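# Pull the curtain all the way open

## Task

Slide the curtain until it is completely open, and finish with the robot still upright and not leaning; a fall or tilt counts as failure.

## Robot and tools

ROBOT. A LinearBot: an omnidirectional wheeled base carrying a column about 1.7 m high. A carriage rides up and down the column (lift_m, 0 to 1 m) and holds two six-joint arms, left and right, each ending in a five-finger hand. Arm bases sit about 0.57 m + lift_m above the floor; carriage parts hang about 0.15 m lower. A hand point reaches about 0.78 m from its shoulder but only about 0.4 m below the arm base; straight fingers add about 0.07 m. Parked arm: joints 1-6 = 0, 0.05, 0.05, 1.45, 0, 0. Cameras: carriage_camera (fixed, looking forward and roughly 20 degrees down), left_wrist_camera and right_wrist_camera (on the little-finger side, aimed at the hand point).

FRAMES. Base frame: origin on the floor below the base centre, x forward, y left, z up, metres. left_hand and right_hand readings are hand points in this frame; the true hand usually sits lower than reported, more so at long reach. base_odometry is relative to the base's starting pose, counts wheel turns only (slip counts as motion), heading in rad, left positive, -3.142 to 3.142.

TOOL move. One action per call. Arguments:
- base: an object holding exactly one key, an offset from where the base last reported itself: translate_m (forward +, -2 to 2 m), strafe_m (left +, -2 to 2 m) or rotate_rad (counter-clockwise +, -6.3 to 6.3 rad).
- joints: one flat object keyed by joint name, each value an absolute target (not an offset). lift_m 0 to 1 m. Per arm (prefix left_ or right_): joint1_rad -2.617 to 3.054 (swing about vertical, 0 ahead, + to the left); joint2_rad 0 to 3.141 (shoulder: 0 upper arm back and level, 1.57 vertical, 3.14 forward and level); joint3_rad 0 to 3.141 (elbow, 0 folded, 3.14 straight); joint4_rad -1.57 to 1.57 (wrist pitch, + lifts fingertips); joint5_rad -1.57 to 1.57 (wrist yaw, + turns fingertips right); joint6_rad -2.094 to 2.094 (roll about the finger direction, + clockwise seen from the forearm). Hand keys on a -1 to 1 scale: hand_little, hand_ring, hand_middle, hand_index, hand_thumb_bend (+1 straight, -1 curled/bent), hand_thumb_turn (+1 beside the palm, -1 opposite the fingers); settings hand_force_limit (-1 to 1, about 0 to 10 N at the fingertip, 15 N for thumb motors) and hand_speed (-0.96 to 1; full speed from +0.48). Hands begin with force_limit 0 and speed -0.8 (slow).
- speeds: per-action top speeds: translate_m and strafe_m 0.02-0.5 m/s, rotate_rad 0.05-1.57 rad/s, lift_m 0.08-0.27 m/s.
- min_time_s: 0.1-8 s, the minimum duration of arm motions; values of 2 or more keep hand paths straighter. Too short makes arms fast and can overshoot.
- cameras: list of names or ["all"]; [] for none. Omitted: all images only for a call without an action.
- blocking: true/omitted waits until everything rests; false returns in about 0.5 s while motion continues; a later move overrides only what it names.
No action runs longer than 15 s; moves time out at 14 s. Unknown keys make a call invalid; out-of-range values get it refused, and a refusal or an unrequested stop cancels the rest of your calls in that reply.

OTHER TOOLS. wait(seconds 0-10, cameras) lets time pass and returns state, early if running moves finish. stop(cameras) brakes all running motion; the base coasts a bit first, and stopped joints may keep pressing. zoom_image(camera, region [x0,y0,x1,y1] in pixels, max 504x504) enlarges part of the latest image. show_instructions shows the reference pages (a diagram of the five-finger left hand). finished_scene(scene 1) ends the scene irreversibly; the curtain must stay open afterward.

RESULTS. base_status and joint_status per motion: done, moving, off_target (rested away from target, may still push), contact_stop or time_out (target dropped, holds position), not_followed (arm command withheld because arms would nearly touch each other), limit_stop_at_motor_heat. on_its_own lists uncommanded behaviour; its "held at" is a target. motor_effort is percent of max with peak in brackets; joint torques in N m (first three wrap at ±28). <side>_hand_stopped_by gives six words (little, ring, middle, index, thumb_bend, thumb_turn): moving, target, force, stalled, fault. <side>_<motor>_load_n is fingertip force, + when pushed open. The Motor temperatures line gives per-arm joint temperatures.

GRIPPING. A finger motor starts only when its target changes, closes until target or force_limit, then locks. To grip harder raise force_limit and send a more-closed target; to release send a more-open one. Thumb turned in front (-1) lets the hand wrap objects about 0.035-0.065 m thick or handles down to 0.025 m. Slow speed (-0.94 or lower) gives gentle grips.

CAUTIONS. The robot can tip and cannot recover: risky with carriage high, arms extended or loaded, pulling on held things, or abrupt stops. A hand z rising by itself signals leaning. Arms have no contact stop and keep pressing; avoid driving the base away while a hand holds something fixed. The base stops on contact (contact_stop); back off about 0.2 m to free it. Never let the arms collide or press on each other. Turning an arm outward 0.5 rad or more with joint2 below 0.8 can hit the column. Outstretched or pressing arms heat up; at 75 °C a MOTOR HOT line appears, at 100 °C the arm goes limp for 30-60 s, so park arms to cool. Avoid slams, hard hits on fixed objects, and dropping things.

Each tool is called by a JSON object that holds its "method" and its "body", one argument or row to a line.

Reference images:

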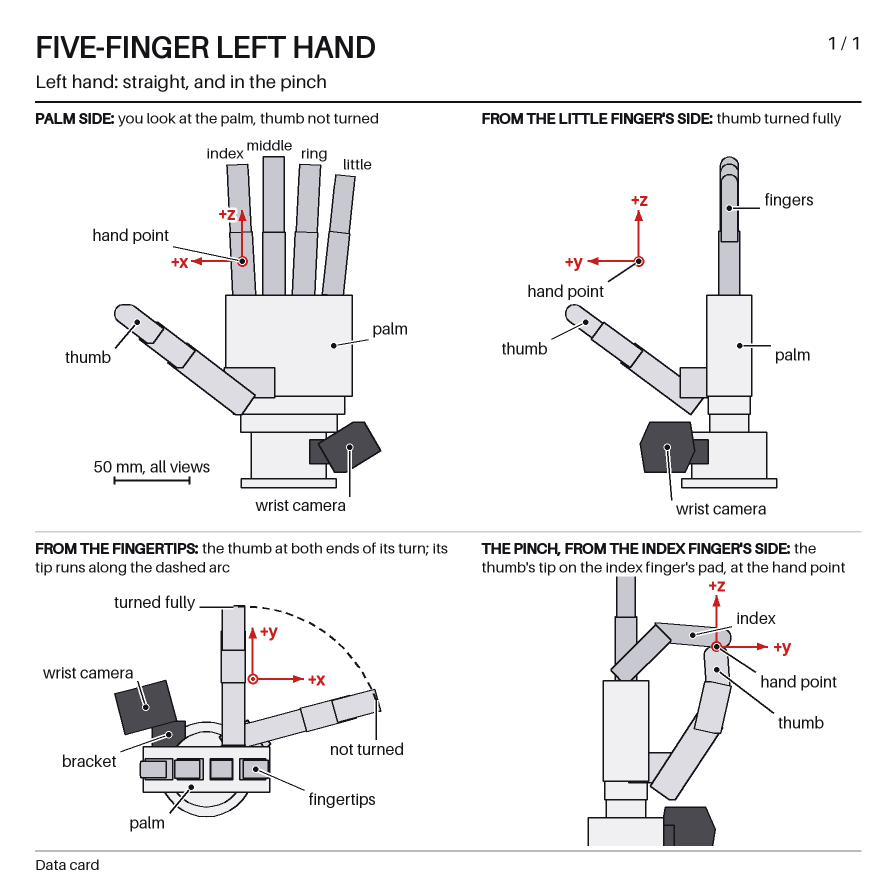

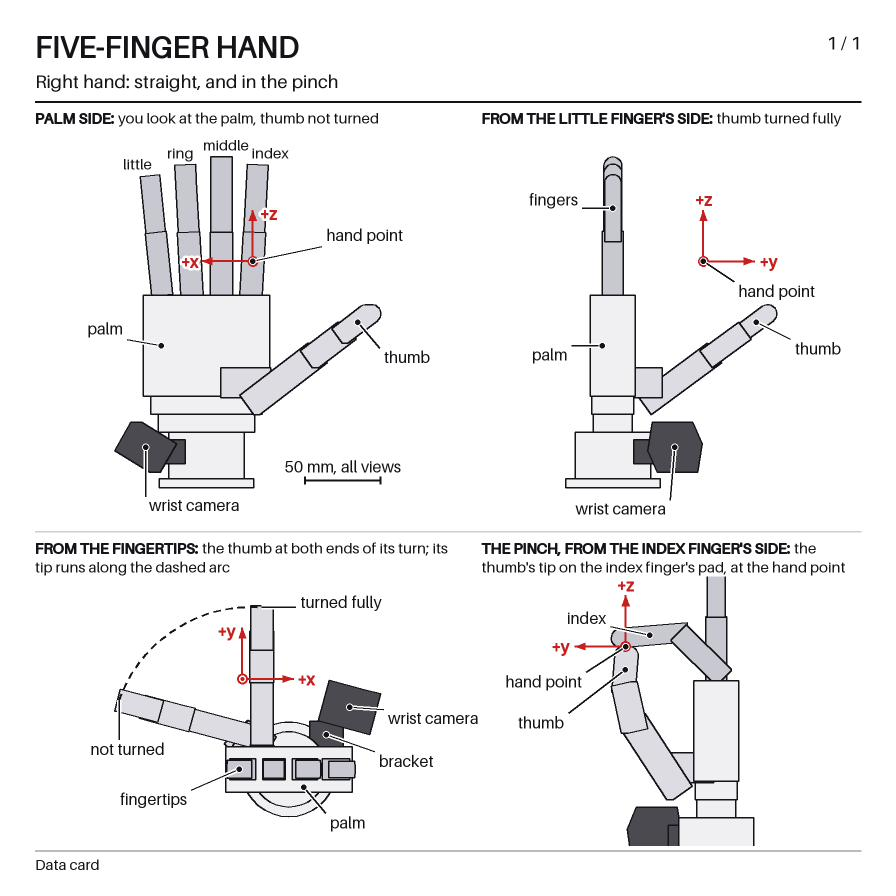

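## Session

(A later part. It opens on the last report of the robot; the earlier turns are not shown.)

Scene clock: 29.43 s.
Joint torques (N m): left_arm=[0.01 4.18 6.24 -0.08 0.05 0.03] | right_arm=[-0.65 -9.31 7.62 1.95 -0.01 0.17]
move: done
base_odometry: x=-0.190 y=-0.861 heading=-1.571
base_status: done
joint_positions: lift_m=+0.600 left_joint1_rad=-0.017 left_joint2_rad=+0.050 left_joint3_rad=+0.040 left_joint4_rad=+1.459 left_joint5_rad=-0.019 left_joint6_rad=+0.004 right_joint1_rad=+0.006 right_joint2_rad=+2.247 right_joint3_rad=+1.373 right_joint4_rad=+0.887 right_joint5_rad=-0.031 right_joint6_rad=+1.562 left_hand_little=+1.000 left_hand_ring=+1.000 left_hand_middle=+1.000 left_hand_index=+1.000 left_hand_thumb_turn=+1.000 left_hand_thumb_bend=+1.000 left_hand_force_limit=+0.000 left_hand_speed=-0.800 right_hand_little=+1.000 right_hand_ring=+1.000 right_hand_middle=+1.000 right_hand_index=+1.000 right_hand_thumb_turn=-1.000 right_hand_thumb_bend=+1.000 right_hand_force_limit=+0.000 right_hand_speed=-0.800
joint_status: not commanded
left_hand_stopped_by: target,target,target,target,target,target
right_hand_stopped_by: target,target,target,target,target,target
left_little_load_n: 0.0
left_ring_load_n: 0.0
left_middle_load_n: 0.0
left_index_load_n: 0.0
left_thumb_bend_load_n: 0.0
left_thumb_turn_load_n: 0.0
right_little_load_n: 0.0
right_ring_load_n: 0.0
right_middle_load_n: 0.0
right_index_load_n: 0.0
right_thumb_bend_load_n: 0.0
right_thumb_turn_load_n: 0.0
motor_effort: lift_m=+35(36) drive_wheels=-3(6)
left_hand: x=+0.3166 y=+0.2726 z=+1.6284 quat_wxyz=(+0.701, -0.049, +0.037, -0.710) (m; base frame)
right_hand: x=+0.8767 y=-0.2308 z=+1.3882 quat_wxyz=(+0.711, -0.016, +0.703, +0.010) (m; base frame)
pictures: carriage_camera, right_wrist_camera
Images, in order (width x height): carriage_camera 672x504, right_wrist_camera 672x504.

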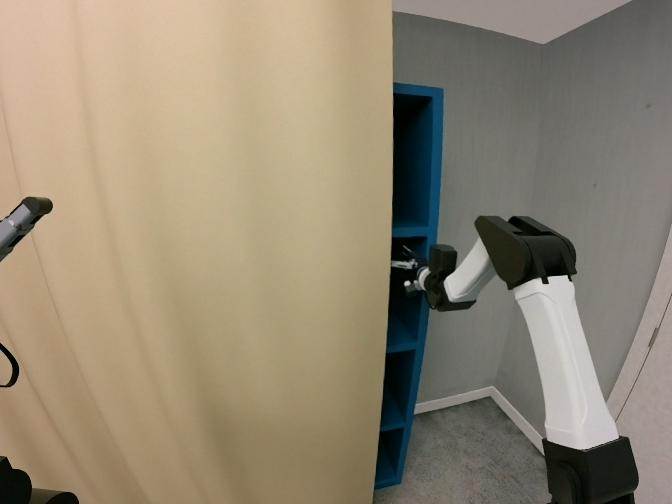

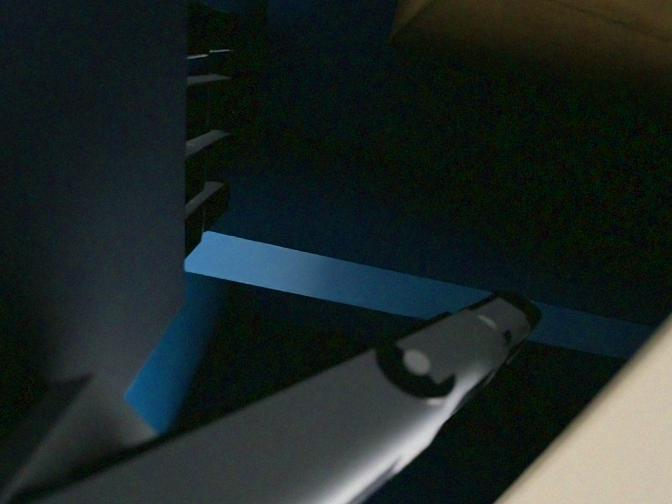

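{"method": "move", "body": {
  "base": {"strafe_m": -0.04},
  "speeds": {"strafe_m": 0.1}
}}

{"method": "move", "body": {
  "base": {"translate_m": -0.06},
  "speeds": {"translate_m": 0.1}
}}

{"method": "move", "body": {
  "base": {"strafe_m": 0.06},
  "speeds": {"strafe_m": 0.1},
  "cameras": ["carriage_camera", "right_wrist_camera"]
}}

{"method": "zoom_image", "body": {
  "camera": "carriage_camera",
  "region": [340, 210, 480, 320]
}}

Scene clock: 31.03 s.
Joint torques (N m): left_arm=[-0.03 4.18 6.24 -0.08 0.05 0.02] | right_arm=[-0.31 -9.29 7.66 1.96 -0.01 0.17]
move: done
base_odometry: x=-0.230 y=-0.861 heading=-1.571
base_status: done
joint_positions: lift_m=+0.600 left_joint1_rad=-0.016 left_joint2_rad=+0.050 left_joint3_rad=+0.040 left_joint4_rad=+1.459 left_joint5_rad=-0.018 left_joint6_rad=+0.004 right_joint1_rad=+0.002 right_joint2_rad=+2.247 right_joint3_rad=+1.373 right_joint4_rad=+0.887 right_joint5_rad=-0.031 right_joint6_rad=+1.562 left_hand_little=+1.000 left_hand_ring=+1.000 left_hand_middle=+1.000 left_hand_index=+1.000 left_hand_thumb_turn=+1.000 left_hand_thumb_bend=+1.000 left_hand_force_limit=+0.000 left_hand_speed=-0.800 right_hand_little=+1.000 right_hand_ring=+1.000 right_hand_middle=+1.000 right_hand_index=+1.000 right_hand_thumb_turn=-1.000 right_hand_thumb_bend=+1.000 right_hand_force_limit=+0.000 right_hand_speed=-0.800
joint_status: not commanded
left_hand_stopped_by: target,target,target,target,target,target
right_hand_stopped_by: target,target,target,target,target,target
left_little_load_n: 0.0
left_ring_load_n: 0.0
left_middle_load_n: 0.0
left_index_load_n: 0.0
left_thumb_bend_load_n: 0.0
left_thumb_turn_load_n: 0.0
right_little_load_n: -0.5
right_ring_load_n: 0.0
right_middle_load_n: 0.0
right_index_load_n: 0.0
right_thumb_bend_load_n: 0.0
right_thumb_turn_load_n: 0.0
motor_effort: lift_m=+36(36) drive_wheels=+0(9)
left_hand: x=+0.3166 y=+0.2726 z=+1.6284 quat_wxyz=(+0.702, -0.049, +0.037, -0.710) (m; base frame)
right_hand: x=+0.8769 y=-0.2334 z=+1.3882 quat_wxyz=(+0.711, -0.015, +0.703, +0.009) (m; base frame)
pictures: none

Scene clock: 32.33 s.
Joint torques (N m): left_arm=[-0.05 4.19 6.24 -0.08 0.05 0.02] | right_arm=[-0.28 -9.39 7.53 1.94 0 0.17]
Motor temperatures (°C): left_arm=[29 35 32 33 29 30] | right_arm=[30 39 37 37 32 29]
move: done
base_odometry: x=-0.230 y=-0.801 heading=-1.571
base_status: done
joint_positions: lift_m=+0.600 left_joint1_rad=-0.016 left_joint2_rad=+0.050 left_joint3_rad=+0.040 left_joint4_rad=+1.459 left_joint5_rad=-0.018 left_joint6_rad=+0.004 right_joint1_rad=+0.002 right_joint2_rad=+2.247 right_joint3_rad=+1.373 right_joint4_rad=+0.887 right_joint5_rad=-0.031 right_joint6_rad=+1.562 left_hand_little=+1.000 left_hand_ring=+1.000 left_hand_middle=+1.000 left_hand_index=+1.000 left_hand_thumb_turn=+1.000 left_hand_thumb_bend=+1.000 left_hand_force_limit=+0.000 left_hand_speed=-0.800 right_hand_little=+1.000 right_hand_ring=+1.000 right_hand_middle=+1.000 right_hand_index=+1.000 right_hand_thumb_turn=-1.000 right_hand_thumb_bend=+1.000 right_hand_force_limit=+0.000 right_hand_speed=-0.800
joint_status: not commanded
left_hand_stopped_by: target,target,target,target,target,target
right_hand_stopped_by: target,target,target,target,target,target
left_little_load_n: 0.0
left_ring_load_n: 0.0
left_middle_load_n: 0.0
left_index_load_n: 0.0
left_thumb_bend_load_n: 0.0
left_thumb_turn_load_n: 0.0
right_little_load_n: 0.0
right_ring_load_n: 0.0
right_middle_load_n: 0.0
right_index_load_n: 0.0
right_thumb_bend_load_n: 0.0
right_thumb_turn_load_n: -0.5
motor_effort: lift_m=+35(36) drive_wheels=-2(8)
left_hand: x=+0.3166 y=+0.2726 z=+1.6284 quat_wxyz=(+0.702, -0.049, +0.037, -0.710) (m; base frame)
right_hand: x=+0.8769 y=-0.2334 z=+1.3882 quat_wxyz=(+0.711, -0.015, +0.703, +0.009) (m; base frame)
pictures: none

Scene clock: 33.63 s.
Joint torques (N m): left_arm=[0.06 4.18 6.24 -0.08 0.05 0.03] | right_arm=[-0.54 -9.28 7.61 1.95 -0.01 0.16]
move: done
base_odometry: x=-0.170 y=-0.801 heading=-1.570
base_status: done
joint_positions: lift_m=+0.600 left_joint1_rad=-0.016 left_joint2_rad=+0.050 left_joint3_rad=+0.040 left_joint4_rad=+1.459 left_joint5_rad=-0.018 left_joint6_rad=+0.004 right_joint1_rad=+0.005 right_joint2_rad=+2.247 right_joint3_rad=+1.373 right_joint4_rad=+0.887 right_joint5_rad=-0.031 right_joint6_rad=+1.562 left_hand_little=+1.000 left_hand_ring=+1.000 left_hand_middle=+1.000 left_hand_index=+1.000 left_hand_thumb_turn=+1.000 left_hand_thumb_bend=+1.000 left_hand_force_limit=+0.000 left_hand_speed=-0.800 right_hand_little=+1.000 right_hand_ring=+1.000 right_hand_middle=+1.000 right_hand_index=+1.000 right_hand_thumb_turn=-1.000 right_hand_thumb_bend=+1.000 right_hand_force_limit=+0.000 right_hand_speed=-0.800
joint_status: not commanded
left_hand_stopped_by: target,target,target,target,target,target
right_hand_stopped_by: target,target,target,target,target,target
left_little_load_n: 0.0
left_ring_load_n: 0.0
left_middle_load_n: 0.0
left_index_load_n: 0.0
left_thumb_bend_load_n: 0.0
left_thumb_turn_load_n: 0.0
right_little_load_n: 0.0
right_ring_load_n: 0.0
right_middle_load_n: 0.0
right_index_load_n: 0.0
right_thumb_bend_load_n: 0.0
right_thumb_turn_load_n: -0.5
motor_effort: lift_m=+36(36) drive_wheels=-3(7)
left_hand: x=+0.3166 y=+0.2726 z=+1.6284 quat_wxyz=(+0.702, -0.049, +0.037, -0.710) (m; base frame)
right_hand: x=+0.8767 y=-0.2314 z=+1.3882 quat_wxyz=(+0.711, -0.016, +0.703, +0.010) (m; base frame)
pictures: carriage_camera, right_wrist_camera
Images, in order (width x height): carriage_camera 672x504, right_wrist_camera 672x504.

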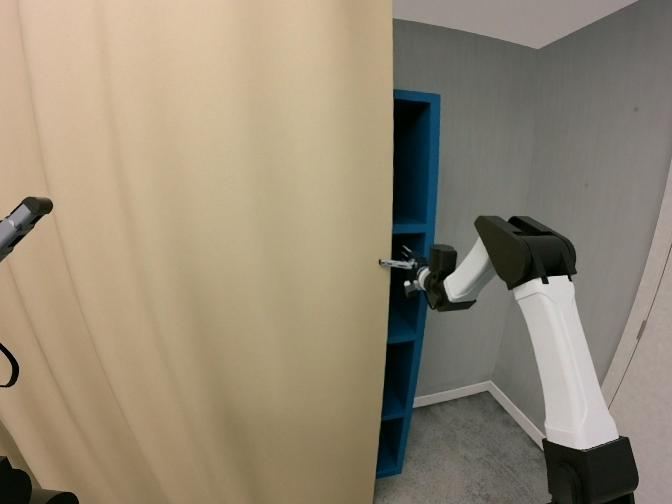

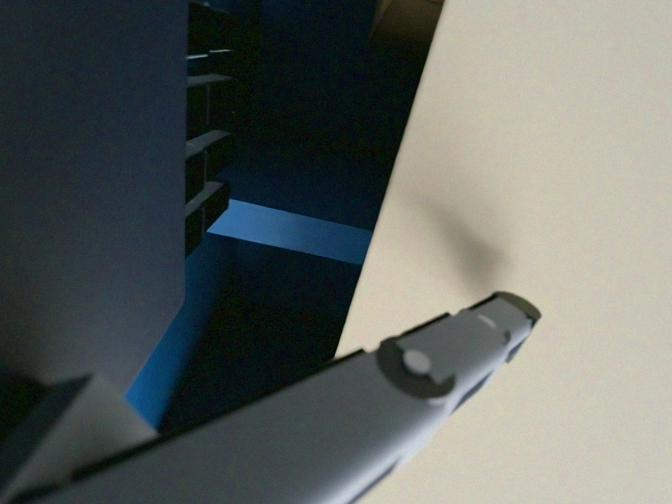

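Scaled by 3.600 from the camera's 672x504 image, which has a finer 960x720 frame.

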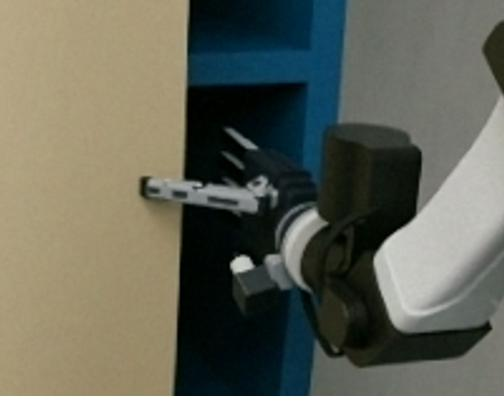

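{"method": "move", "body": {
  "base": {"strafe_m": 0.03},
  "speeds": {"strafe_m": 0.1}
}}

{"method": "move", "body": {
  "joints": {"right_hand_force_limit": 0.5, "right_hand_speed": -0.6, "right_hand_thumb_bend": 0.0, "right_hand_index": -0.6, "right_hand_middle": -0.6, "right_hand_ring": -0.7, "right_hand_little": -0.7},
  "cameras": ["carriage_camera", "right_wrist_camera"]
}}

{"method": "zoom_image", "body": {
  "camera": "carriage_camera",
  "region": [340, 210, 480, 320]
}}

Scene clock: 35.27 s.
Joint torques (N m): left_arm=[0.09 4.19 6.24 -0.08 0.06 0.02] | right_arm=[-0.7 -9.31 7.64 1.95 0.01 0.17]
move: done
base_odometry: x=-0.140 y=-0.801 heading=-1.570
base_status: done
joint_positions: lift_m=+0.600 left_joint1_rad=-0.018 left_joint2_rad=+0.050 left_joint3_rad=+0.040 left_joint4_rad=+1.459 left_joint5_rad=-0.019 left_joint6_rad=+0.004 right_joint1_rad=+0.006 right_joint2_rad=+2.247 right_joint3_rad=+1.373 right_joint4_rad=+0.887 right_joint5_rad=-0.032 right_joint6_rad=+1.562 left_hand_little=+1.000 left_hand_ring=+1.000 left_hand_middle=+1.000 left_hand_index=+1.000 left_hand_thumb_turn=+1.000 left_hand_thumb_bend=+1.000 left_hand_force_limit=+0.000 left_hand_speed=-0.800 right_hand_little=+1.000 right_hand_ring=+1.000 right_hand_middle=+1.000 right_hand_index=+1.000 right_hand_thumb_turn=-1.000 right_hand_thumb_bend=+1.000 right_hand_force_limit=+0.000 right_hand_speed=-0.800
joint_status: not commanded
left_hand_stopped_by: target,target,target,target,target,target
right_hand_stopped_by: target,target,target,target,target,target
left_little_load_n: 0.0
left_ring_load_n: 0.5
left_middle_load_n: 0.0
left_index_load_n: 0.0
left_thumb_bend_load_n: 0.0
left_thumb_turn_load_n: 0.0
right_little_load_n: 0.0
right_ring_load_n: 0.0
right_middle_load_n: 0.0
right_index_load_n: 0.0
right_thumb_bend_load_n: 0.0
right_thumb_turn_load_n: -0.5
motor_effort: lift_m=+36(36) drive_wheels=-2(6)
left_hand: x=+0.3166 y=+0.2725 z=+1.6284 quat_wxyz=(+0.701, -0.049, +0.037, -0.710) (m; base frame)
right_hand: x=+0.8766 y=-0.2304 z=+1.3882 quat_wxyz=(+0.711, -0.017, +0.702, +0.010) (m; base frame)
pictures: none

Scene clock: 37.33 s.
Joint torques (N m): left_arm=[0.08 4.19 6.23 -0.08 0.05 0.02] | right_arm=[-0.62 -9.25 7.6 1.94 0 0.16]
move: off_target
base_odometry: x=-0.140 y=-0.801 heading=-1.570
base_status: not commanded
joint_positions: lift_m=+0.600 left_joint1_rad=-0.018 left_joint2_rad=+0.050 left_joint3_rad=+0.040 left_joint4_rad=+1.459 left_joint5_rad=-0.019 left_joint6_rad=+0.004 right_joint1_rad=+0.006 right_joint2_rad=+2.247 right_joint3_rad=+1.373 right_joint4_rad=+0.887 right_joint5_rad=-0.032 right_joint6_rad=+1.565 left_hand_little=+1.000 left_hand_ring=+1.000 left_hand_middle=+1.000 left_hand_index=+1.000 left_hand_thumb_turn=+1.000 left_hand_thumb_bend=+1.000 left_hand_force_limit=+0.000 left_hand_speed=-0.800 right_hand_little=-0.700 right_hand_ring=-0.700 right_hand_middle=-0.320 right_hand_index=-0.358 right_hand_thumb_turn=-1.000 right_hand_thumb_bend=+0.326 right_hand_force_limit=+0.500 right_hand_speed=-0.600
joint_status: right_hand_middle off_target (ended at -0.320, target -0.600); right_hand_index off_target (ended at -0.358, target -0.600); right_hand_thumb_bend off_target (ended at +0.326, target +0.000); the others done
left_hand_stopped_by: target,target,target,target,target,target
right_hand_stopped_by: target,target,force,force,force,target
left_little_load_n: -0.5
left_ring_load_n: 0.0
left_middle_load_n: 0.0
left_index_load_n: 0.0
left_thumb_bend_load_n: 0.0
left_thumb_turn_load_n: 0.0
right_little_load_n: 0.0
right_ring_load_n: 1.0
right_middle_load_n: 11.5
right_index_load_n: 3.5
right_thumb_bend_load_n: 15.5
right_thumb_turn_load_n: 2.0
motor_effort: lift_m=+35(36) drive_wheels=-2(2)
left_hand: x=+0.3166 y=+0.2725 z=+1.6284 quat_wxyz=(+0.701, -0.049, +0.037, -0.710) (m; base frame)
right_hand: x=+0.8766 y=-0.2305 z=+1.3884 quat_wxyz=(+0.711, -0.015, +0.703, +0.012) (m; base frame)
pictures: carriage_camera, right_wrist_camera
Images, in order (width x height): carriage_camera 672x504, right_wrist_camera 672x504.

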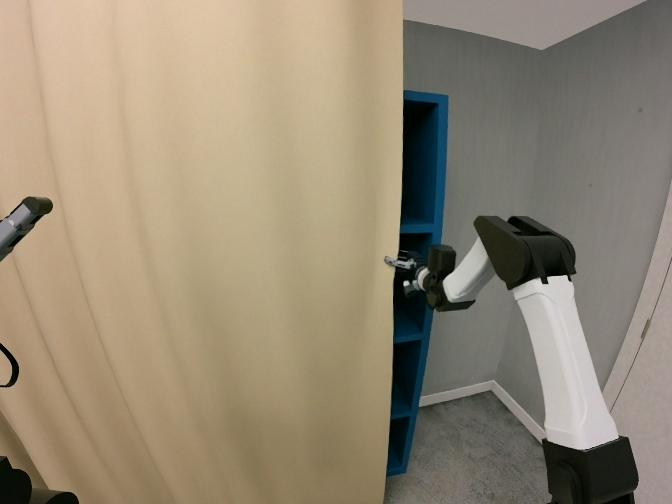

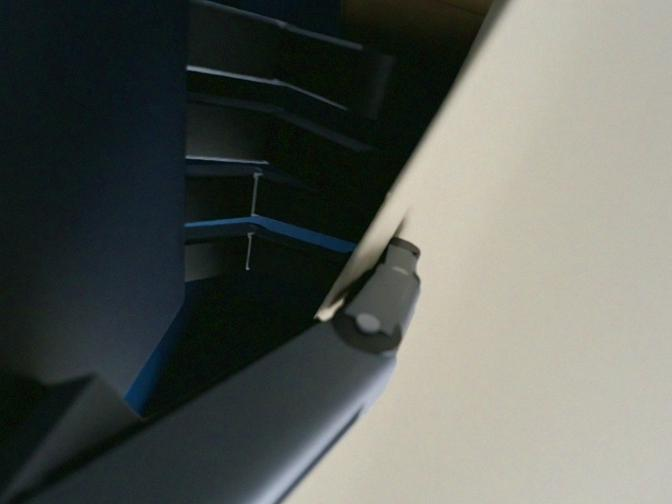

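Scaled by 3.600 from the camera's 672x504 image, which has a finer 960x720 frame.

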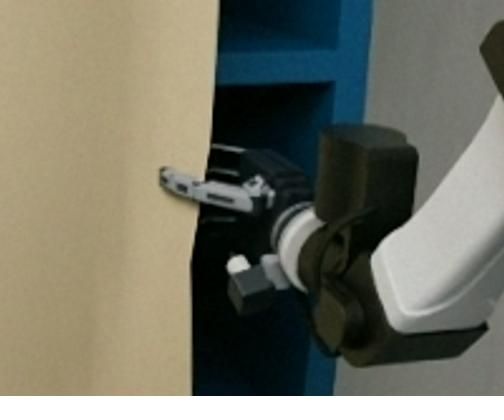

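{"method": "move", "body": {
  "base": {"strafe_m": 0.3},
  "speeds": {"strafe_m": 0.12},
  "cameras": ["carriage_camera", "right_wrist_camera"]
}}

Scene clock: 41.33 s.
Joint torques (N m): left_arm=[0.12 4.18 6.24 -0.08 0.06 0.03] | right_arm=[-0.01 -9.32 6.34 1.47 -0.18 -0.09]
move: done
base_odometry: x=+0.160 y=-0.800 heading=-1.570
base_status: done
joint_positions: lift_m=+0.600 left_joint1_rad=-0.018 left_joint2_rad=+0.050 left_joint3_rad=+0.040 left_joint4_rad=+1.459 left_joint5_rad=-0.019 left_joint6_rad=+0.004 right_joint1_rad=-0.001 right_joint2_rad=+2.247 right_joint3_rad=+1.389 right_joint4_rad=+0.935 right_joint5_rad=-0.015 right_joint6_rad=+1.592 left_hand_little=+1.000 left_hand_ring=+1.000 left_hand_middle=+1.000 left_hand_index=+1.000 left_hand_thumb_turn=+1.000 left_hand_thumb_bend=+1.000 left_hand_force_limit=+0.000 left_hand_speed=-0.800 right_hand_little=-0.700 right_hand_ring=-0.700 right_hand_middle=-0.320 right_hand_index=-0.358 right_hand_thumb_turn=-1.000 right_hand_thumb_bend=+0.326 right_hand_force_limit=+0.500 right_hand_speed=-0.600
joint_status: not commanded
left_hand_stopped_by: target,target,target,target,target,target
right_hand_stopped_by: target,target,force,force,force,target
left_little_load_n: 0.0
left_ring_load_n: 0.0
left_middle_load_n: 0.0
left_index_load_n: 0.0
left_thumb_bend_load_n: 0.0
left_thumb_turn_load_n: 0.0
right_little_load_n: -0.5
right_ring_load_n: 0.5
right_middle_load_n: 11.0
right_index_load_n: 3.0
right_thumb_bend_load_n: 15.5
right_thumb_turn_load_n: 5.0
motor_effort: lift_m=+36(36) drive_wheels=-2(6)
left_hand: x=+0.3166 y=+0.2725 z=+1.6284 quat_wxyz=(+0.701, -0.049, +0.037, -0.710) (m; base frame)
right_hand: x=+0.8778 y=-0.2396 z=+1.4106 quat_wxyz=(+0.734, +0.002, +0.679, +0.012) (m; base frame)
pictures: carriage_camera, right_wrist_camera
Images, in order (width x height): carriage_camera 672x504, right_wrist_camera 672x504.

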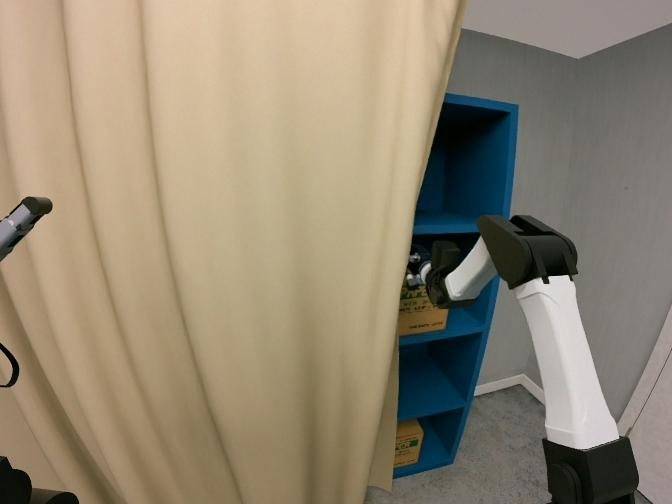

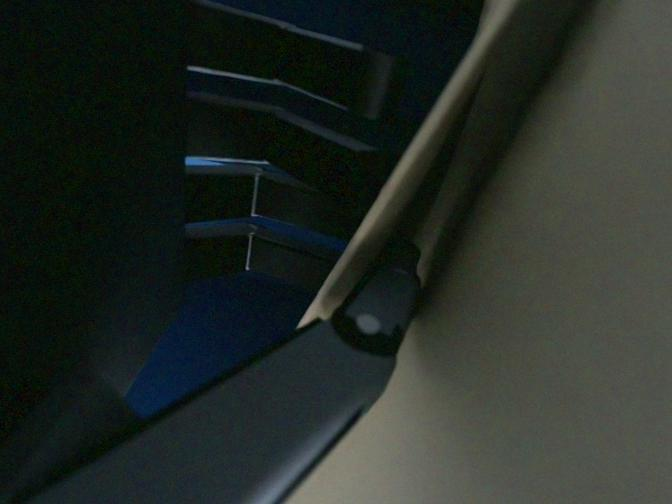

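{"method": "move", "body": {
  "base": {"strafe_m": 0.25},
  "speeds": {"strafe_m": 0.1},
  "cameras": ["carriage_camera", "right_wrist_camera"]
}}

Scene clock: 44.70 s.
Joint torques (N m): left_arm=[-0.02 4.18 6.24 -0.08 0.05 0.02] | right_arm=[0.55 -9.25 5.72 1.14 -0.43 -0.21]
move: done
base_odometry: x=+0.410 y=-0.800 heading=-1.570
base_status: done
joint_positions: lift_m=+0.600 left_joint1_rad=-0.017 left_joint2_rad=+0.050 left_joint3_rad=+0.040 left_joint4_rad=+1.459 left_joint5_rad=-0.019 left_joint6_rad=+0.004 right_joint1_rad=-0.008 right_joint2_rad=+2.247 right_joint3_rad=+1.397 right_joint4_rad=+0.968 right_joint5_rad=+0.008 right_joint6_rad=+1.604 left_hand_little=+1.000 left_hand_ring=+1.000 left_hand_middle=+1.000 left_hand_index=+1.000 left_hand_thumb_turn=+1.000 left_hand_thumb_bend=+1.000 left_hand_force_limit=+0.000 left_hand_speed=-0.800 right_hand_little=-0.700 right_hand_ring=-0.700 right_hand_middle=-0.320 right_hand_index=-0.358 right_hand_thumb_turn=-1.000 right_hand_thumb_bend=+0.326 right_hand_force_limit=+0.500 right_hand_speed=-0.600
joint_status: not commanded
left_hand_stopped_by: target,target,target,target,target,target
right_hand_stopped_by: target,target,force,force,force,target
left_little_load_n: 0.0
left_ring_load_n: 0.0
left_middle_load_n: 0.0
left_index_load_n: 0.0
left_thumb_bend_load_n: 0.0
left_thumb_turn_load_n: 0.0
right_little_load_n: 0.0
right_ring_load_n: 1.0
right_middle_load_n: 11.0
right_index_load_n: 3.0
right_thumb_bend_load_n: 16.5
right_thumb_turn_load_n: 6.5
motor_effort: lift_m=+35(36) drive_wheels=-2(5)
left_hand: x=+0.3166 y=+0.2726 z=+1.6284 quat_wxyz=(+0.701, -0.049, +0.037, -0.710) (m; base frame)
right_hand: x=+0.8782 y=-0.2490 z=+1.4241 quat_wxyz=(+0.748, +0.017, +0.664, +0.007) (m; base frame)
pictures: carriage_camera, right_wrist_camera
Images, in order (width x height): carriage_camera 672x504, right_wrist_camera 672x504.

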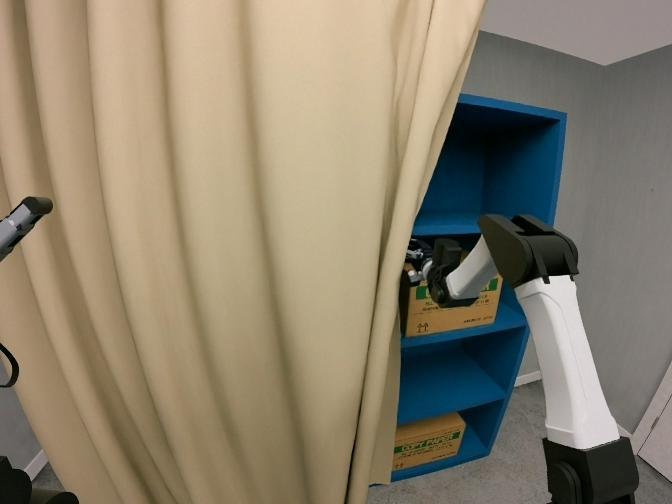

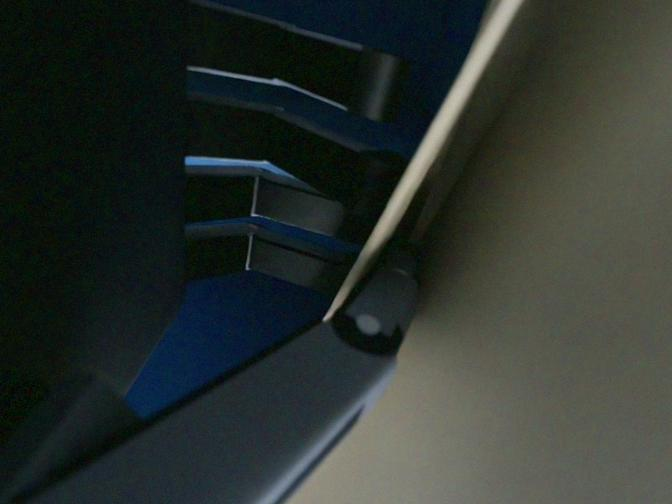

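{"method": "move", "body": {
  "base": {"strafe_m": 0.25},
  "joints": {"lift_m": 0.65},
  "speeds": {"strafe_m": 0.1},
  "cameras": ["carriage_camera", "right_wrist_camera"]
}}

Scene clock: 48.17 s.
Joint torques (N m): left_arm=[0.02 4.18 6.24 -0.08 0.06 0.03] | right_arm=[1.16 -9.43 5.76 1.5 -0.56 -0.1]
Motor temperatures (°C): left_arm=[29 35 33 32 29 30] | right_arm=[30 44 39 37 32 29]
move: done
base_odometry: x=+0.660 y=-0.799 heading=-1.570
base_status: done
joint_positions: lift_m=+0.650 left_joint1_rad=-0.017 left_joint2_rad=+0.050 left_joint3_rad=+0.040 left_joint4_rad=+1.459 left_joint5_rad=-0.019 left_joint6_rad=+0.004 right_joint1_rad=-0.016 right_joint2_rad=+2.248 right_joint3_rad=+1.397 right_joint4_rad=+0.934 right_joint5_rad=+0.021 right_joint6_rad=+1.593 left_hand_little=+1.000 left_hand_ring=+1.000 left_hand_middle=+1.000 left_hand_index=+1.000 left_hand_thumb_turn=+1.000 left_hand_thumb_bend=+1.000 left_hand_force_limit=+0.000 left_hand_speed=-0.800 right_hand_little=-0.700 right_hand_ring=-0.700 right_hand_middle=-0.320 right_hand_index=-0.358 right_hand_thumb_turn=-1.000 right_hand_thumb_bend=+0.326 right_hand_force_limit=+0.500 right_hand_speed=-0.600
joint_status: all done
left_hand_stopped_by: target,target,target,target,target,target
right_hand_stopped_by: target,target,force,force,force,target
left_little_load_n: 0.0
left_ring_load_n: 0.0
left_middle_load_n: 0.0
left_index_load_n: 0.0
left_thumb_bend_load_n: 0.0
left_thumb_turn_load_n: 0.0
right_little_load_n: 0.0
right_ring_load_n: 0.5
right_middle_load_n: 10.5
right_index_load_n: 3.0
right_thumb_bend_load_n: 16.5
right_thumb_turn_load_n: 5.5
motor_effort: lift_m=+36(45) drive_wheels=-2(7)
left_hand: x=+0.3166 y=+0.2726 z=+1.6784 quat_wxyz=(+0.701, -0.049, +0.037, -0.710) (m; base frame)
right_hand: x=+0.8816 y=-0.2565 z=+1.4636 quat_wxyz=(+0.736, +0.021, +0.677, -0.005) (m; base frame)
pictures: carriage_camera, right_wrist_camera
Images, in order (width x height): carriage_camera 672x504, right_wrist_camera 672x504.

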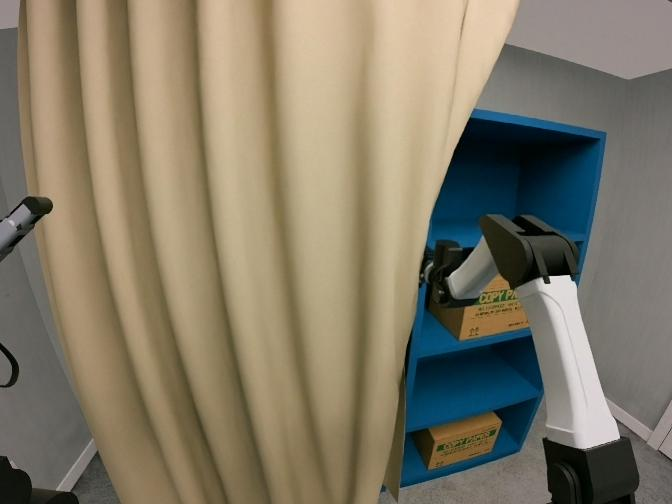

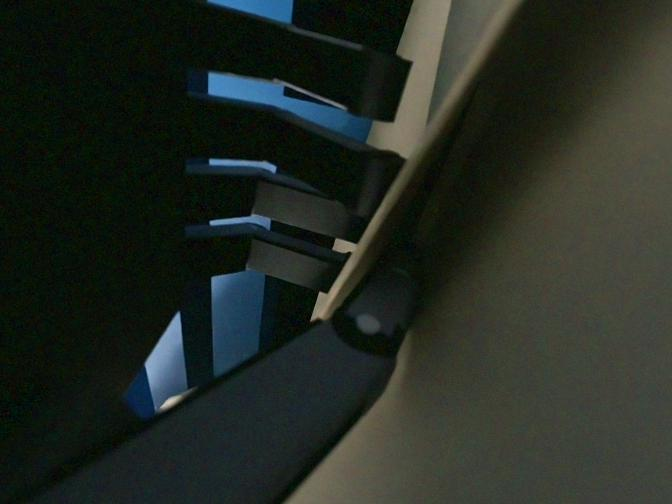

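{"method": "move", "body": {
  "base": {"strafe_m": 0.25},
  "joints": {"lift_m": 0.75},
  "speeds": {"strafe_m": 0.1},
  "cameras": ["all"]
}}

Scene clock: 51.67 s.
Joint torques (N m): left_arm=[0.06 4.19 6.24 -0.08 0.06 0.02] | right_arm=[1.62 -10.78 5.71 2.47 -0.52 0.21]
move: done
base_odometry: x=+0.910 y=-0.799 heading=-1.570
base_status: done
joint_positions: lift_m=+0.750 left_joint1_rad=-0.018 left_joint2_rad=+0.050 left_joint3_rad=+0.040 left_joint4_rad=+1.459 left_joint5_rad=-0.019 left_joint6_rad=+0.004 right_joint1_rad=-0.023 right_joint2_rad=+2.265 right_joint3_rad=+1.397 right_joint4_rad=+0.832 right_joint5_rad=+0.016 right_joint6_rad=+1.560 left_hand_little=+1.000 left_hand_ring=+1.000 left_hand_middle=+1.000 left_hand_index=+1.000 left_hand_thumb_turn=+1.000 left_hand_thumb_bend=+1.000 left_hand_force_limit=+0.000 left_hand_speed=-0.800 right_hand_little=-0.700 right_hand_ring=-0.700 right_hand_middle=-0.320 right_hand_index=-0.358 right_hand_thumb_turn=-1.000 right_hand_thumb_bend=+0.326 right_hand_force_limit=+0.500 right_hand_speed=-0.600
joint_status: all done
left_hand_stopped_by: target,target,target,target,target,target
right_hand_stopped_by: target,target,force,force,force,target
left_little_load_n: 0.0
left_ring_load_n: 0.0
left_middle_load_n: 0.5
left_index_load_n: 0.0
left_thumb_bend_load_n: 0.0
left_thumb_turn_load_n: 0.0
right_little_load_n: 0.0
right_ring_load_n: 0.5
right_middle_load_n: 10.0
right_index_load_n: 3.0
right_thumb_bend_load_n: 16.5
right_thumb_turn_load_n: 3.0
motor_effort: lift_m=+37(45) drive_wheels=-1(5)
left_hand: x=+0.3166 y=+0.2725 z=+1.7783 quat_wxyz=(+0.701, -0.049, +0.037, -0.710) (m; base frame)
right_hand: x=+0.8871 y=-0.2587 z=+1.5234 quat_wxyz=(+0.694, +0.010, +0.720, -0.017) (m; base frame)
pictures: carriage_camera, left_wrist_camera, right_wrist_camera
Images, in order (width x height): carriage_camera 672x504, left_wrist_camera 672x504, right_wrist_camera 672x504.

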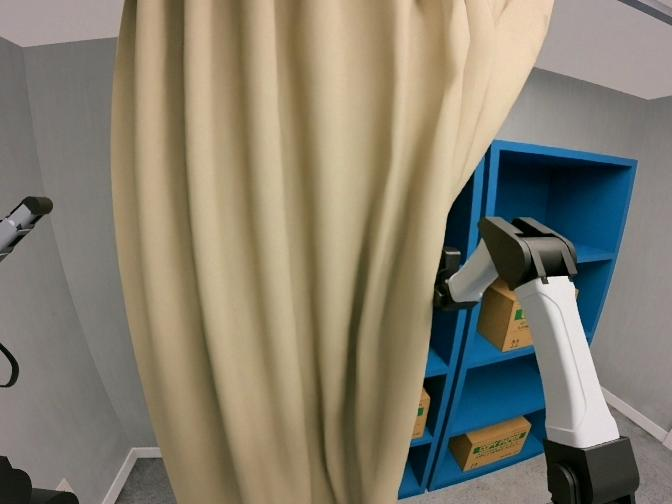

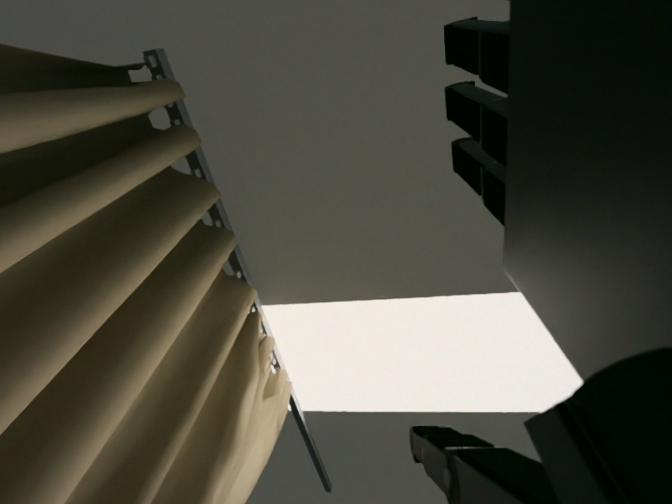

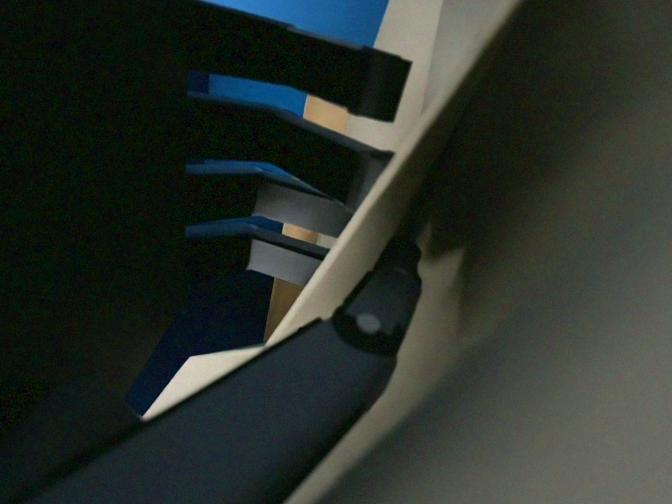

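{"method": "move", "body": {
  "base": {"strafe_m": 0.2},
  "joints": {"lift_m": 0.8},
  "speeds": {"strafe_m": 0.08},
  "cameras": ["all"]
}}

Scene clock: 55.17 s.
Joint torques (N m): left_arm=[0.09 4.18 6.23 -0.07 0.05 0.02] | right_arm=[3.17 -11.89 6.01 3.05 -0.85 0.26]
Motor temperatures (°C): left_arm=[29 35 33 32 29 30] | right_arm=[30 46 40 43 32 29]
move: done
base_odometry: x=+1.110 y=-0.799 heading=-1.570
base_status: done
joint_positions: lift_m=+0.800 left_joint1_rad=-0.017 left_joint2_rad=+0.050 left_joint3_rad=+0.040 left_joint4_rad=+1.459 left_joint5_rad=-0.019 left_joint6_rad=+0.004 right_joint1_rad=-0.042 right_joint2_rad=+2.279 right_joint3_rad=+1.394 right_joint4_rad=+0.767 right_joint5_rad=+0.046 right_joint6_rad=+1.555 left_hand_little=+1.000 left_hand_ring=+1.000 left_hand_middle=+1.000 left_hand_index=+1.000 left_hand_thumb_turn=+1.000 left_hand_thumb_bend=+1.000 left_hand_force_limit=+0.000 left_hand_speed=-0.800 right_hand_little=-0.700 right_hand_ring=-0.700 right_hand_middle=-0.320 right_hand_index=-0.358 right_hand_thumb_turn=-1.000 right_hand_thumb_bend=+0.326 right_hand_force_limit=+0.500 right_hand_speed=-0.600
joint_status: all done
left_hand_stopped_by: target,target,target,target,target,target
right_hand_stopped_by: target,target,force,force,force,target
left_little_load_n: 0.0
left_ring_load_n: 0.0
left_middle_load_n: 0.0
left_index_load_n: 0.0
left_thumb_bend_load_n: 0.0
left_thumb_turn_load_n: 0.0
right_little_load_n: 0.0
right_ring_load_n: 0.0
right_middle_load_n: 9.0
right_index_load_n: 1.0
right_thumb_bend_load_n: 16.0
right_thumb_turn_load_n: 1.0
motor_effort: lift_m=+38(44) drive_wheels=+0(8)
left_hand: x=+0.3166 y=+0.2726 z=+1.8283 quat_wxyz=(+0.701, -0.049, +0.037, -0.710) (m; base frame)
right_hand: x=+0.8901 y=-0.2778 z=+1.5448 quat_wxyz=(+0.663, +0.025, +0.747, -0.036) (m; base frame)
pictures: carriage_camera, left_wrist_camera, right_wrist_camera
Images, in order (width x height): carriage_camera 672x504, left_wrist_camera 672x504, right_wrist_camera 672x504.

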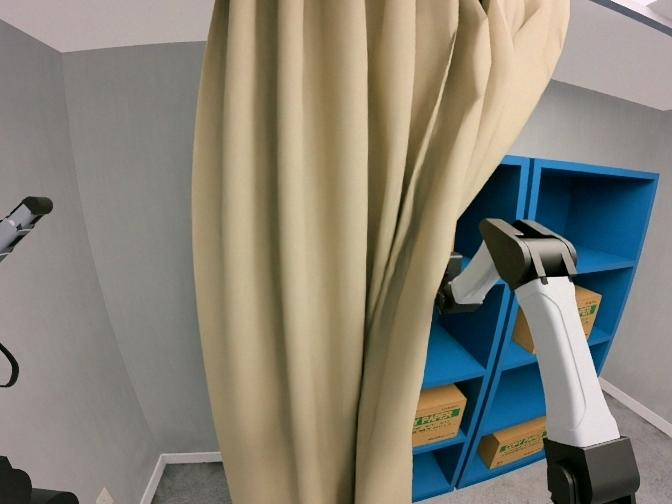

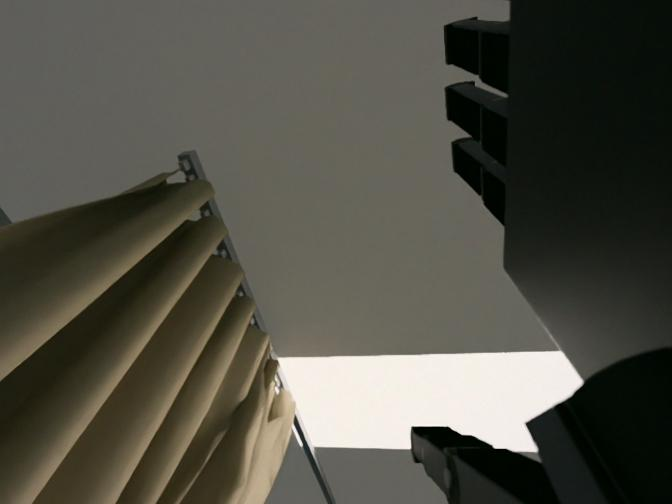

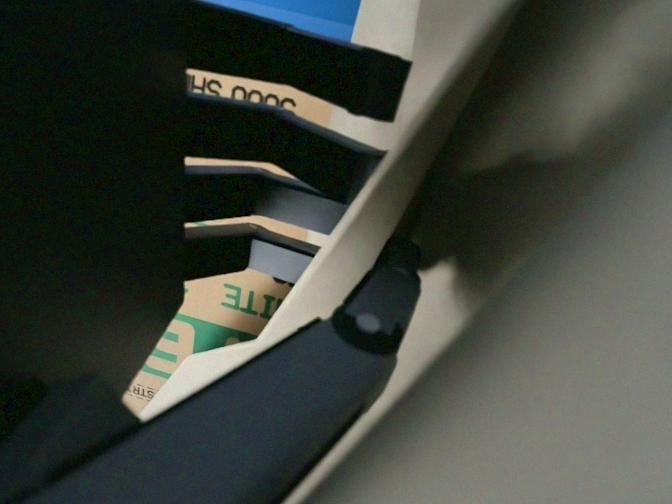

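{"method": "move", "body": {
  "joints": {"right_hand_force_limit": 1.0, "right_hand_thumb_bend": -0.3, "right_hand_index": -0.9, "right_hand_middle": -0.9, "right_hand_ring": -0.9, "right_hand_little": -0.9}
}}

{"method": "move", "body": {
  "base": {"strafe_m": 0.12},
  "joints": {"lift_m": 0.84},
  "speeds": {"strafe_m": 0.06},
  "cameras": ["all"]
}}

Scene clock: 56.30 s.
Joint torques (N m): left_arm=[0.02 4.19 6.24 -0.08 0.05 0.02] | right_arm=[3.21 -11.92 5.97 3.05 -0.84 0.26]
move: off_target
base_odometry: x=+1.110 y=-0.799 heading=-1.570
base_status: not commanded
joint_positions: lift_m=+0.800 left_joint1_rad=-0.017 left_joint2_rad=+0.050 left_joint3_rad=+0.040 left_joint4_rad=+1.459 left_joint5_rad=-0.019 left_joint6_rad=+0.004 right_joint1_rad=-0.042 right_joint2_rad=+2.279 right_joint3_rad=+1.394 right_joint4_rad=+0.768 right_joint5_rad=+0.045 right_joint6_rad=+1.555 left_hand_little=+1.000 left_hand_ring=+1.000 left_hand_middle=+1.000 left_hand_index=+1.000 left_hand_thumb_turn=+1.000 left_hand_thumb_bend=+1.000 left_hand_force_limit=+0.000 left_hand_speed=-0.800 right_hand_little=-0.900 right_hand_ring=-0.900 right_hand_middle=-0.349 right_hand_index=-0.461 right_hand_thumb_turn=-1.000 right_hand_thumb_bend=+0.329 right_hand_force_limit=+1.000 right_hand_speed=-0.600
joint_status: right_hand_middle off_target (ended at -0.349, target -0.900); right_hand_index off_target (ended at -0.461, target -0.900); right_hand_thumb_bend off_target (ended at +0.329, target -0.300); the others done
left_hand_stopped_by: target,target,target,target,target,target
right_hand_stopped_by: target,target,force,force,force,target
left_little_load_n: 0.0
left_ring_load_n: 0.0
left_middle_load_n: 0.0
left_index_load_n: 0.0
left_thumb_bend_load_n: 0.0
left_thumb_turn_load_n: 0.0
right_little_load_n: 0.0
right_ring_load_n: 1.0
right_middle_load_n: 11.0
right_index_load_n: 8.0
right_thumb_bend_load_n: 31.5
right_thumb_turn_load_n: 2.5
motor_effort: lift_m=+38(38) drive_wheels=+0(0)
left_hand: x=+0.3166 y=+0.2726 z=+1.8283 quat_wxyz=(+0.701, -0.049, +0.037, -0.710) (m; base frame)
right_hand: x=+0.8901 y=-0.2776 z=+1.5449 quat_wxyz=(+0.664, +0.025, +0.747, -0.036) (m; base frame)
pictures: none

Scene clock: 58.83 s.
Joint torques (N m): left_arm=[0.01 4.18 6.24 -0.08 0.06 0.02] | right_arm=[4.04 -12.49 6.95 3.52 -1.09 0.36]
move: done
base_odometry: x=+1.230 y=-0.798 heading=-1.570
base_status: done
joint_positions: lift_m=+0.840 left_joint1_rad=-0.017 left_joint2_rad=+0.050 left_joint3_rad=+0.040 left_joint4_rad=+1.459 left_joint5_rad=-0.019 left_joint6_rad=+0.004 right_joint1_rad=-0.053 right_joint2_rad=+2.287 right_joint3_rad=+1.380 right_joint4_rad=+0.715 right_joint5_rad=+0.068 right_joint6_rad=+1.543 left_hand_little=+1.000 left_hand_ring=+1.000 left_hand_middle=+1.000 left_hand_index=+1.000 left_hand_thumb_turn=+1.000 left_hand_thumb_bend=+1.000 left_hand_force_limit=+0.000 left_hand_speed=-0.800 right_hand_little=-0.900 right_hand_ring=-0.900 right_hand_middle=-0.349 right_hand_index=-0.461 right_hand_thumb_turn=-1.000 right_hand_thumb_bend=+0.329 right_hand_force_limit=+1.000 right_hand_speed=-0.600
joint_status: all done
left_hand_stopped_by: target,target,target,target,target,target
right_hand_stopped_by: target,target,force,force,force,target
left_little_load_n: 0.0
left_ring_load_n: 0.0
left_middle_load_n: 0.0
left_index_load_n: 0.0
left_thumb_bend_load_n: 0.0
left_thumb_turn_load_n: 0.0
right_little_load_n: 0.5
right_ring_load_n: 0.0
right_middle_load_n: 10.5
right_index_load_n: 5.5
right_thumb_bend_load_n: 33.0
right_thumb_turn_load_n: 3.0
motor_effort: lift_m=+37(44) drive_wheels=+0(7)
left_hand: x=+0.3166 y=+0.2726 z=+1.8683 quat_wxyz=(+0.701, -0.049, +0.037, -0.710) (m; base frame)
right_hand: x=+0.8885 y=-0.2888 z=+1.5582 quat_wxyz=(+0.634, +0.031, +0.771, -0.052) (m; base frame)
pictures: carriage_camera, left_wrist_camera, right_wrist_camera
Images, in order (width x height): carriage_camera 672x504, left_wrist_camera 672x504, right_wrist_camera 672x504.

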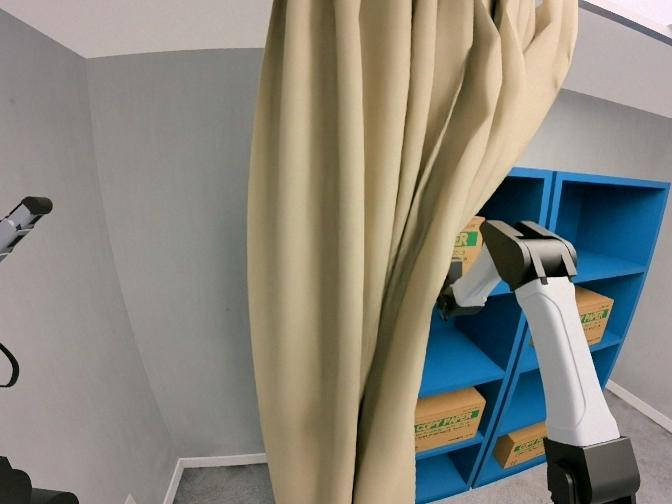

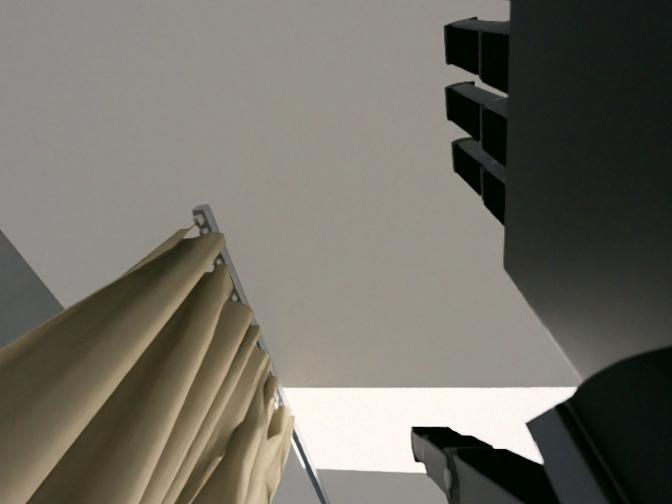

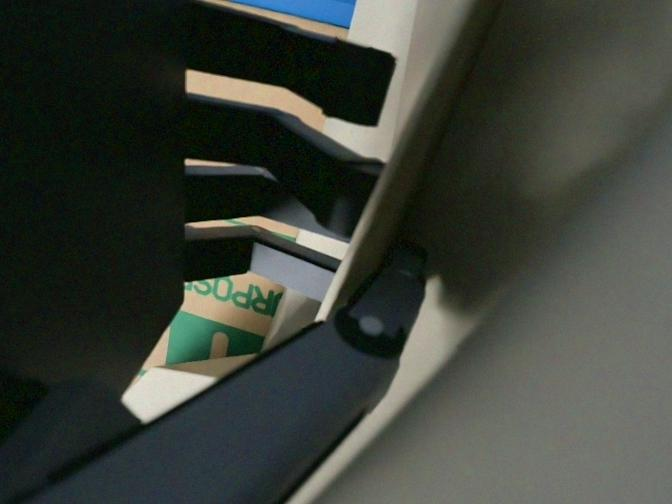

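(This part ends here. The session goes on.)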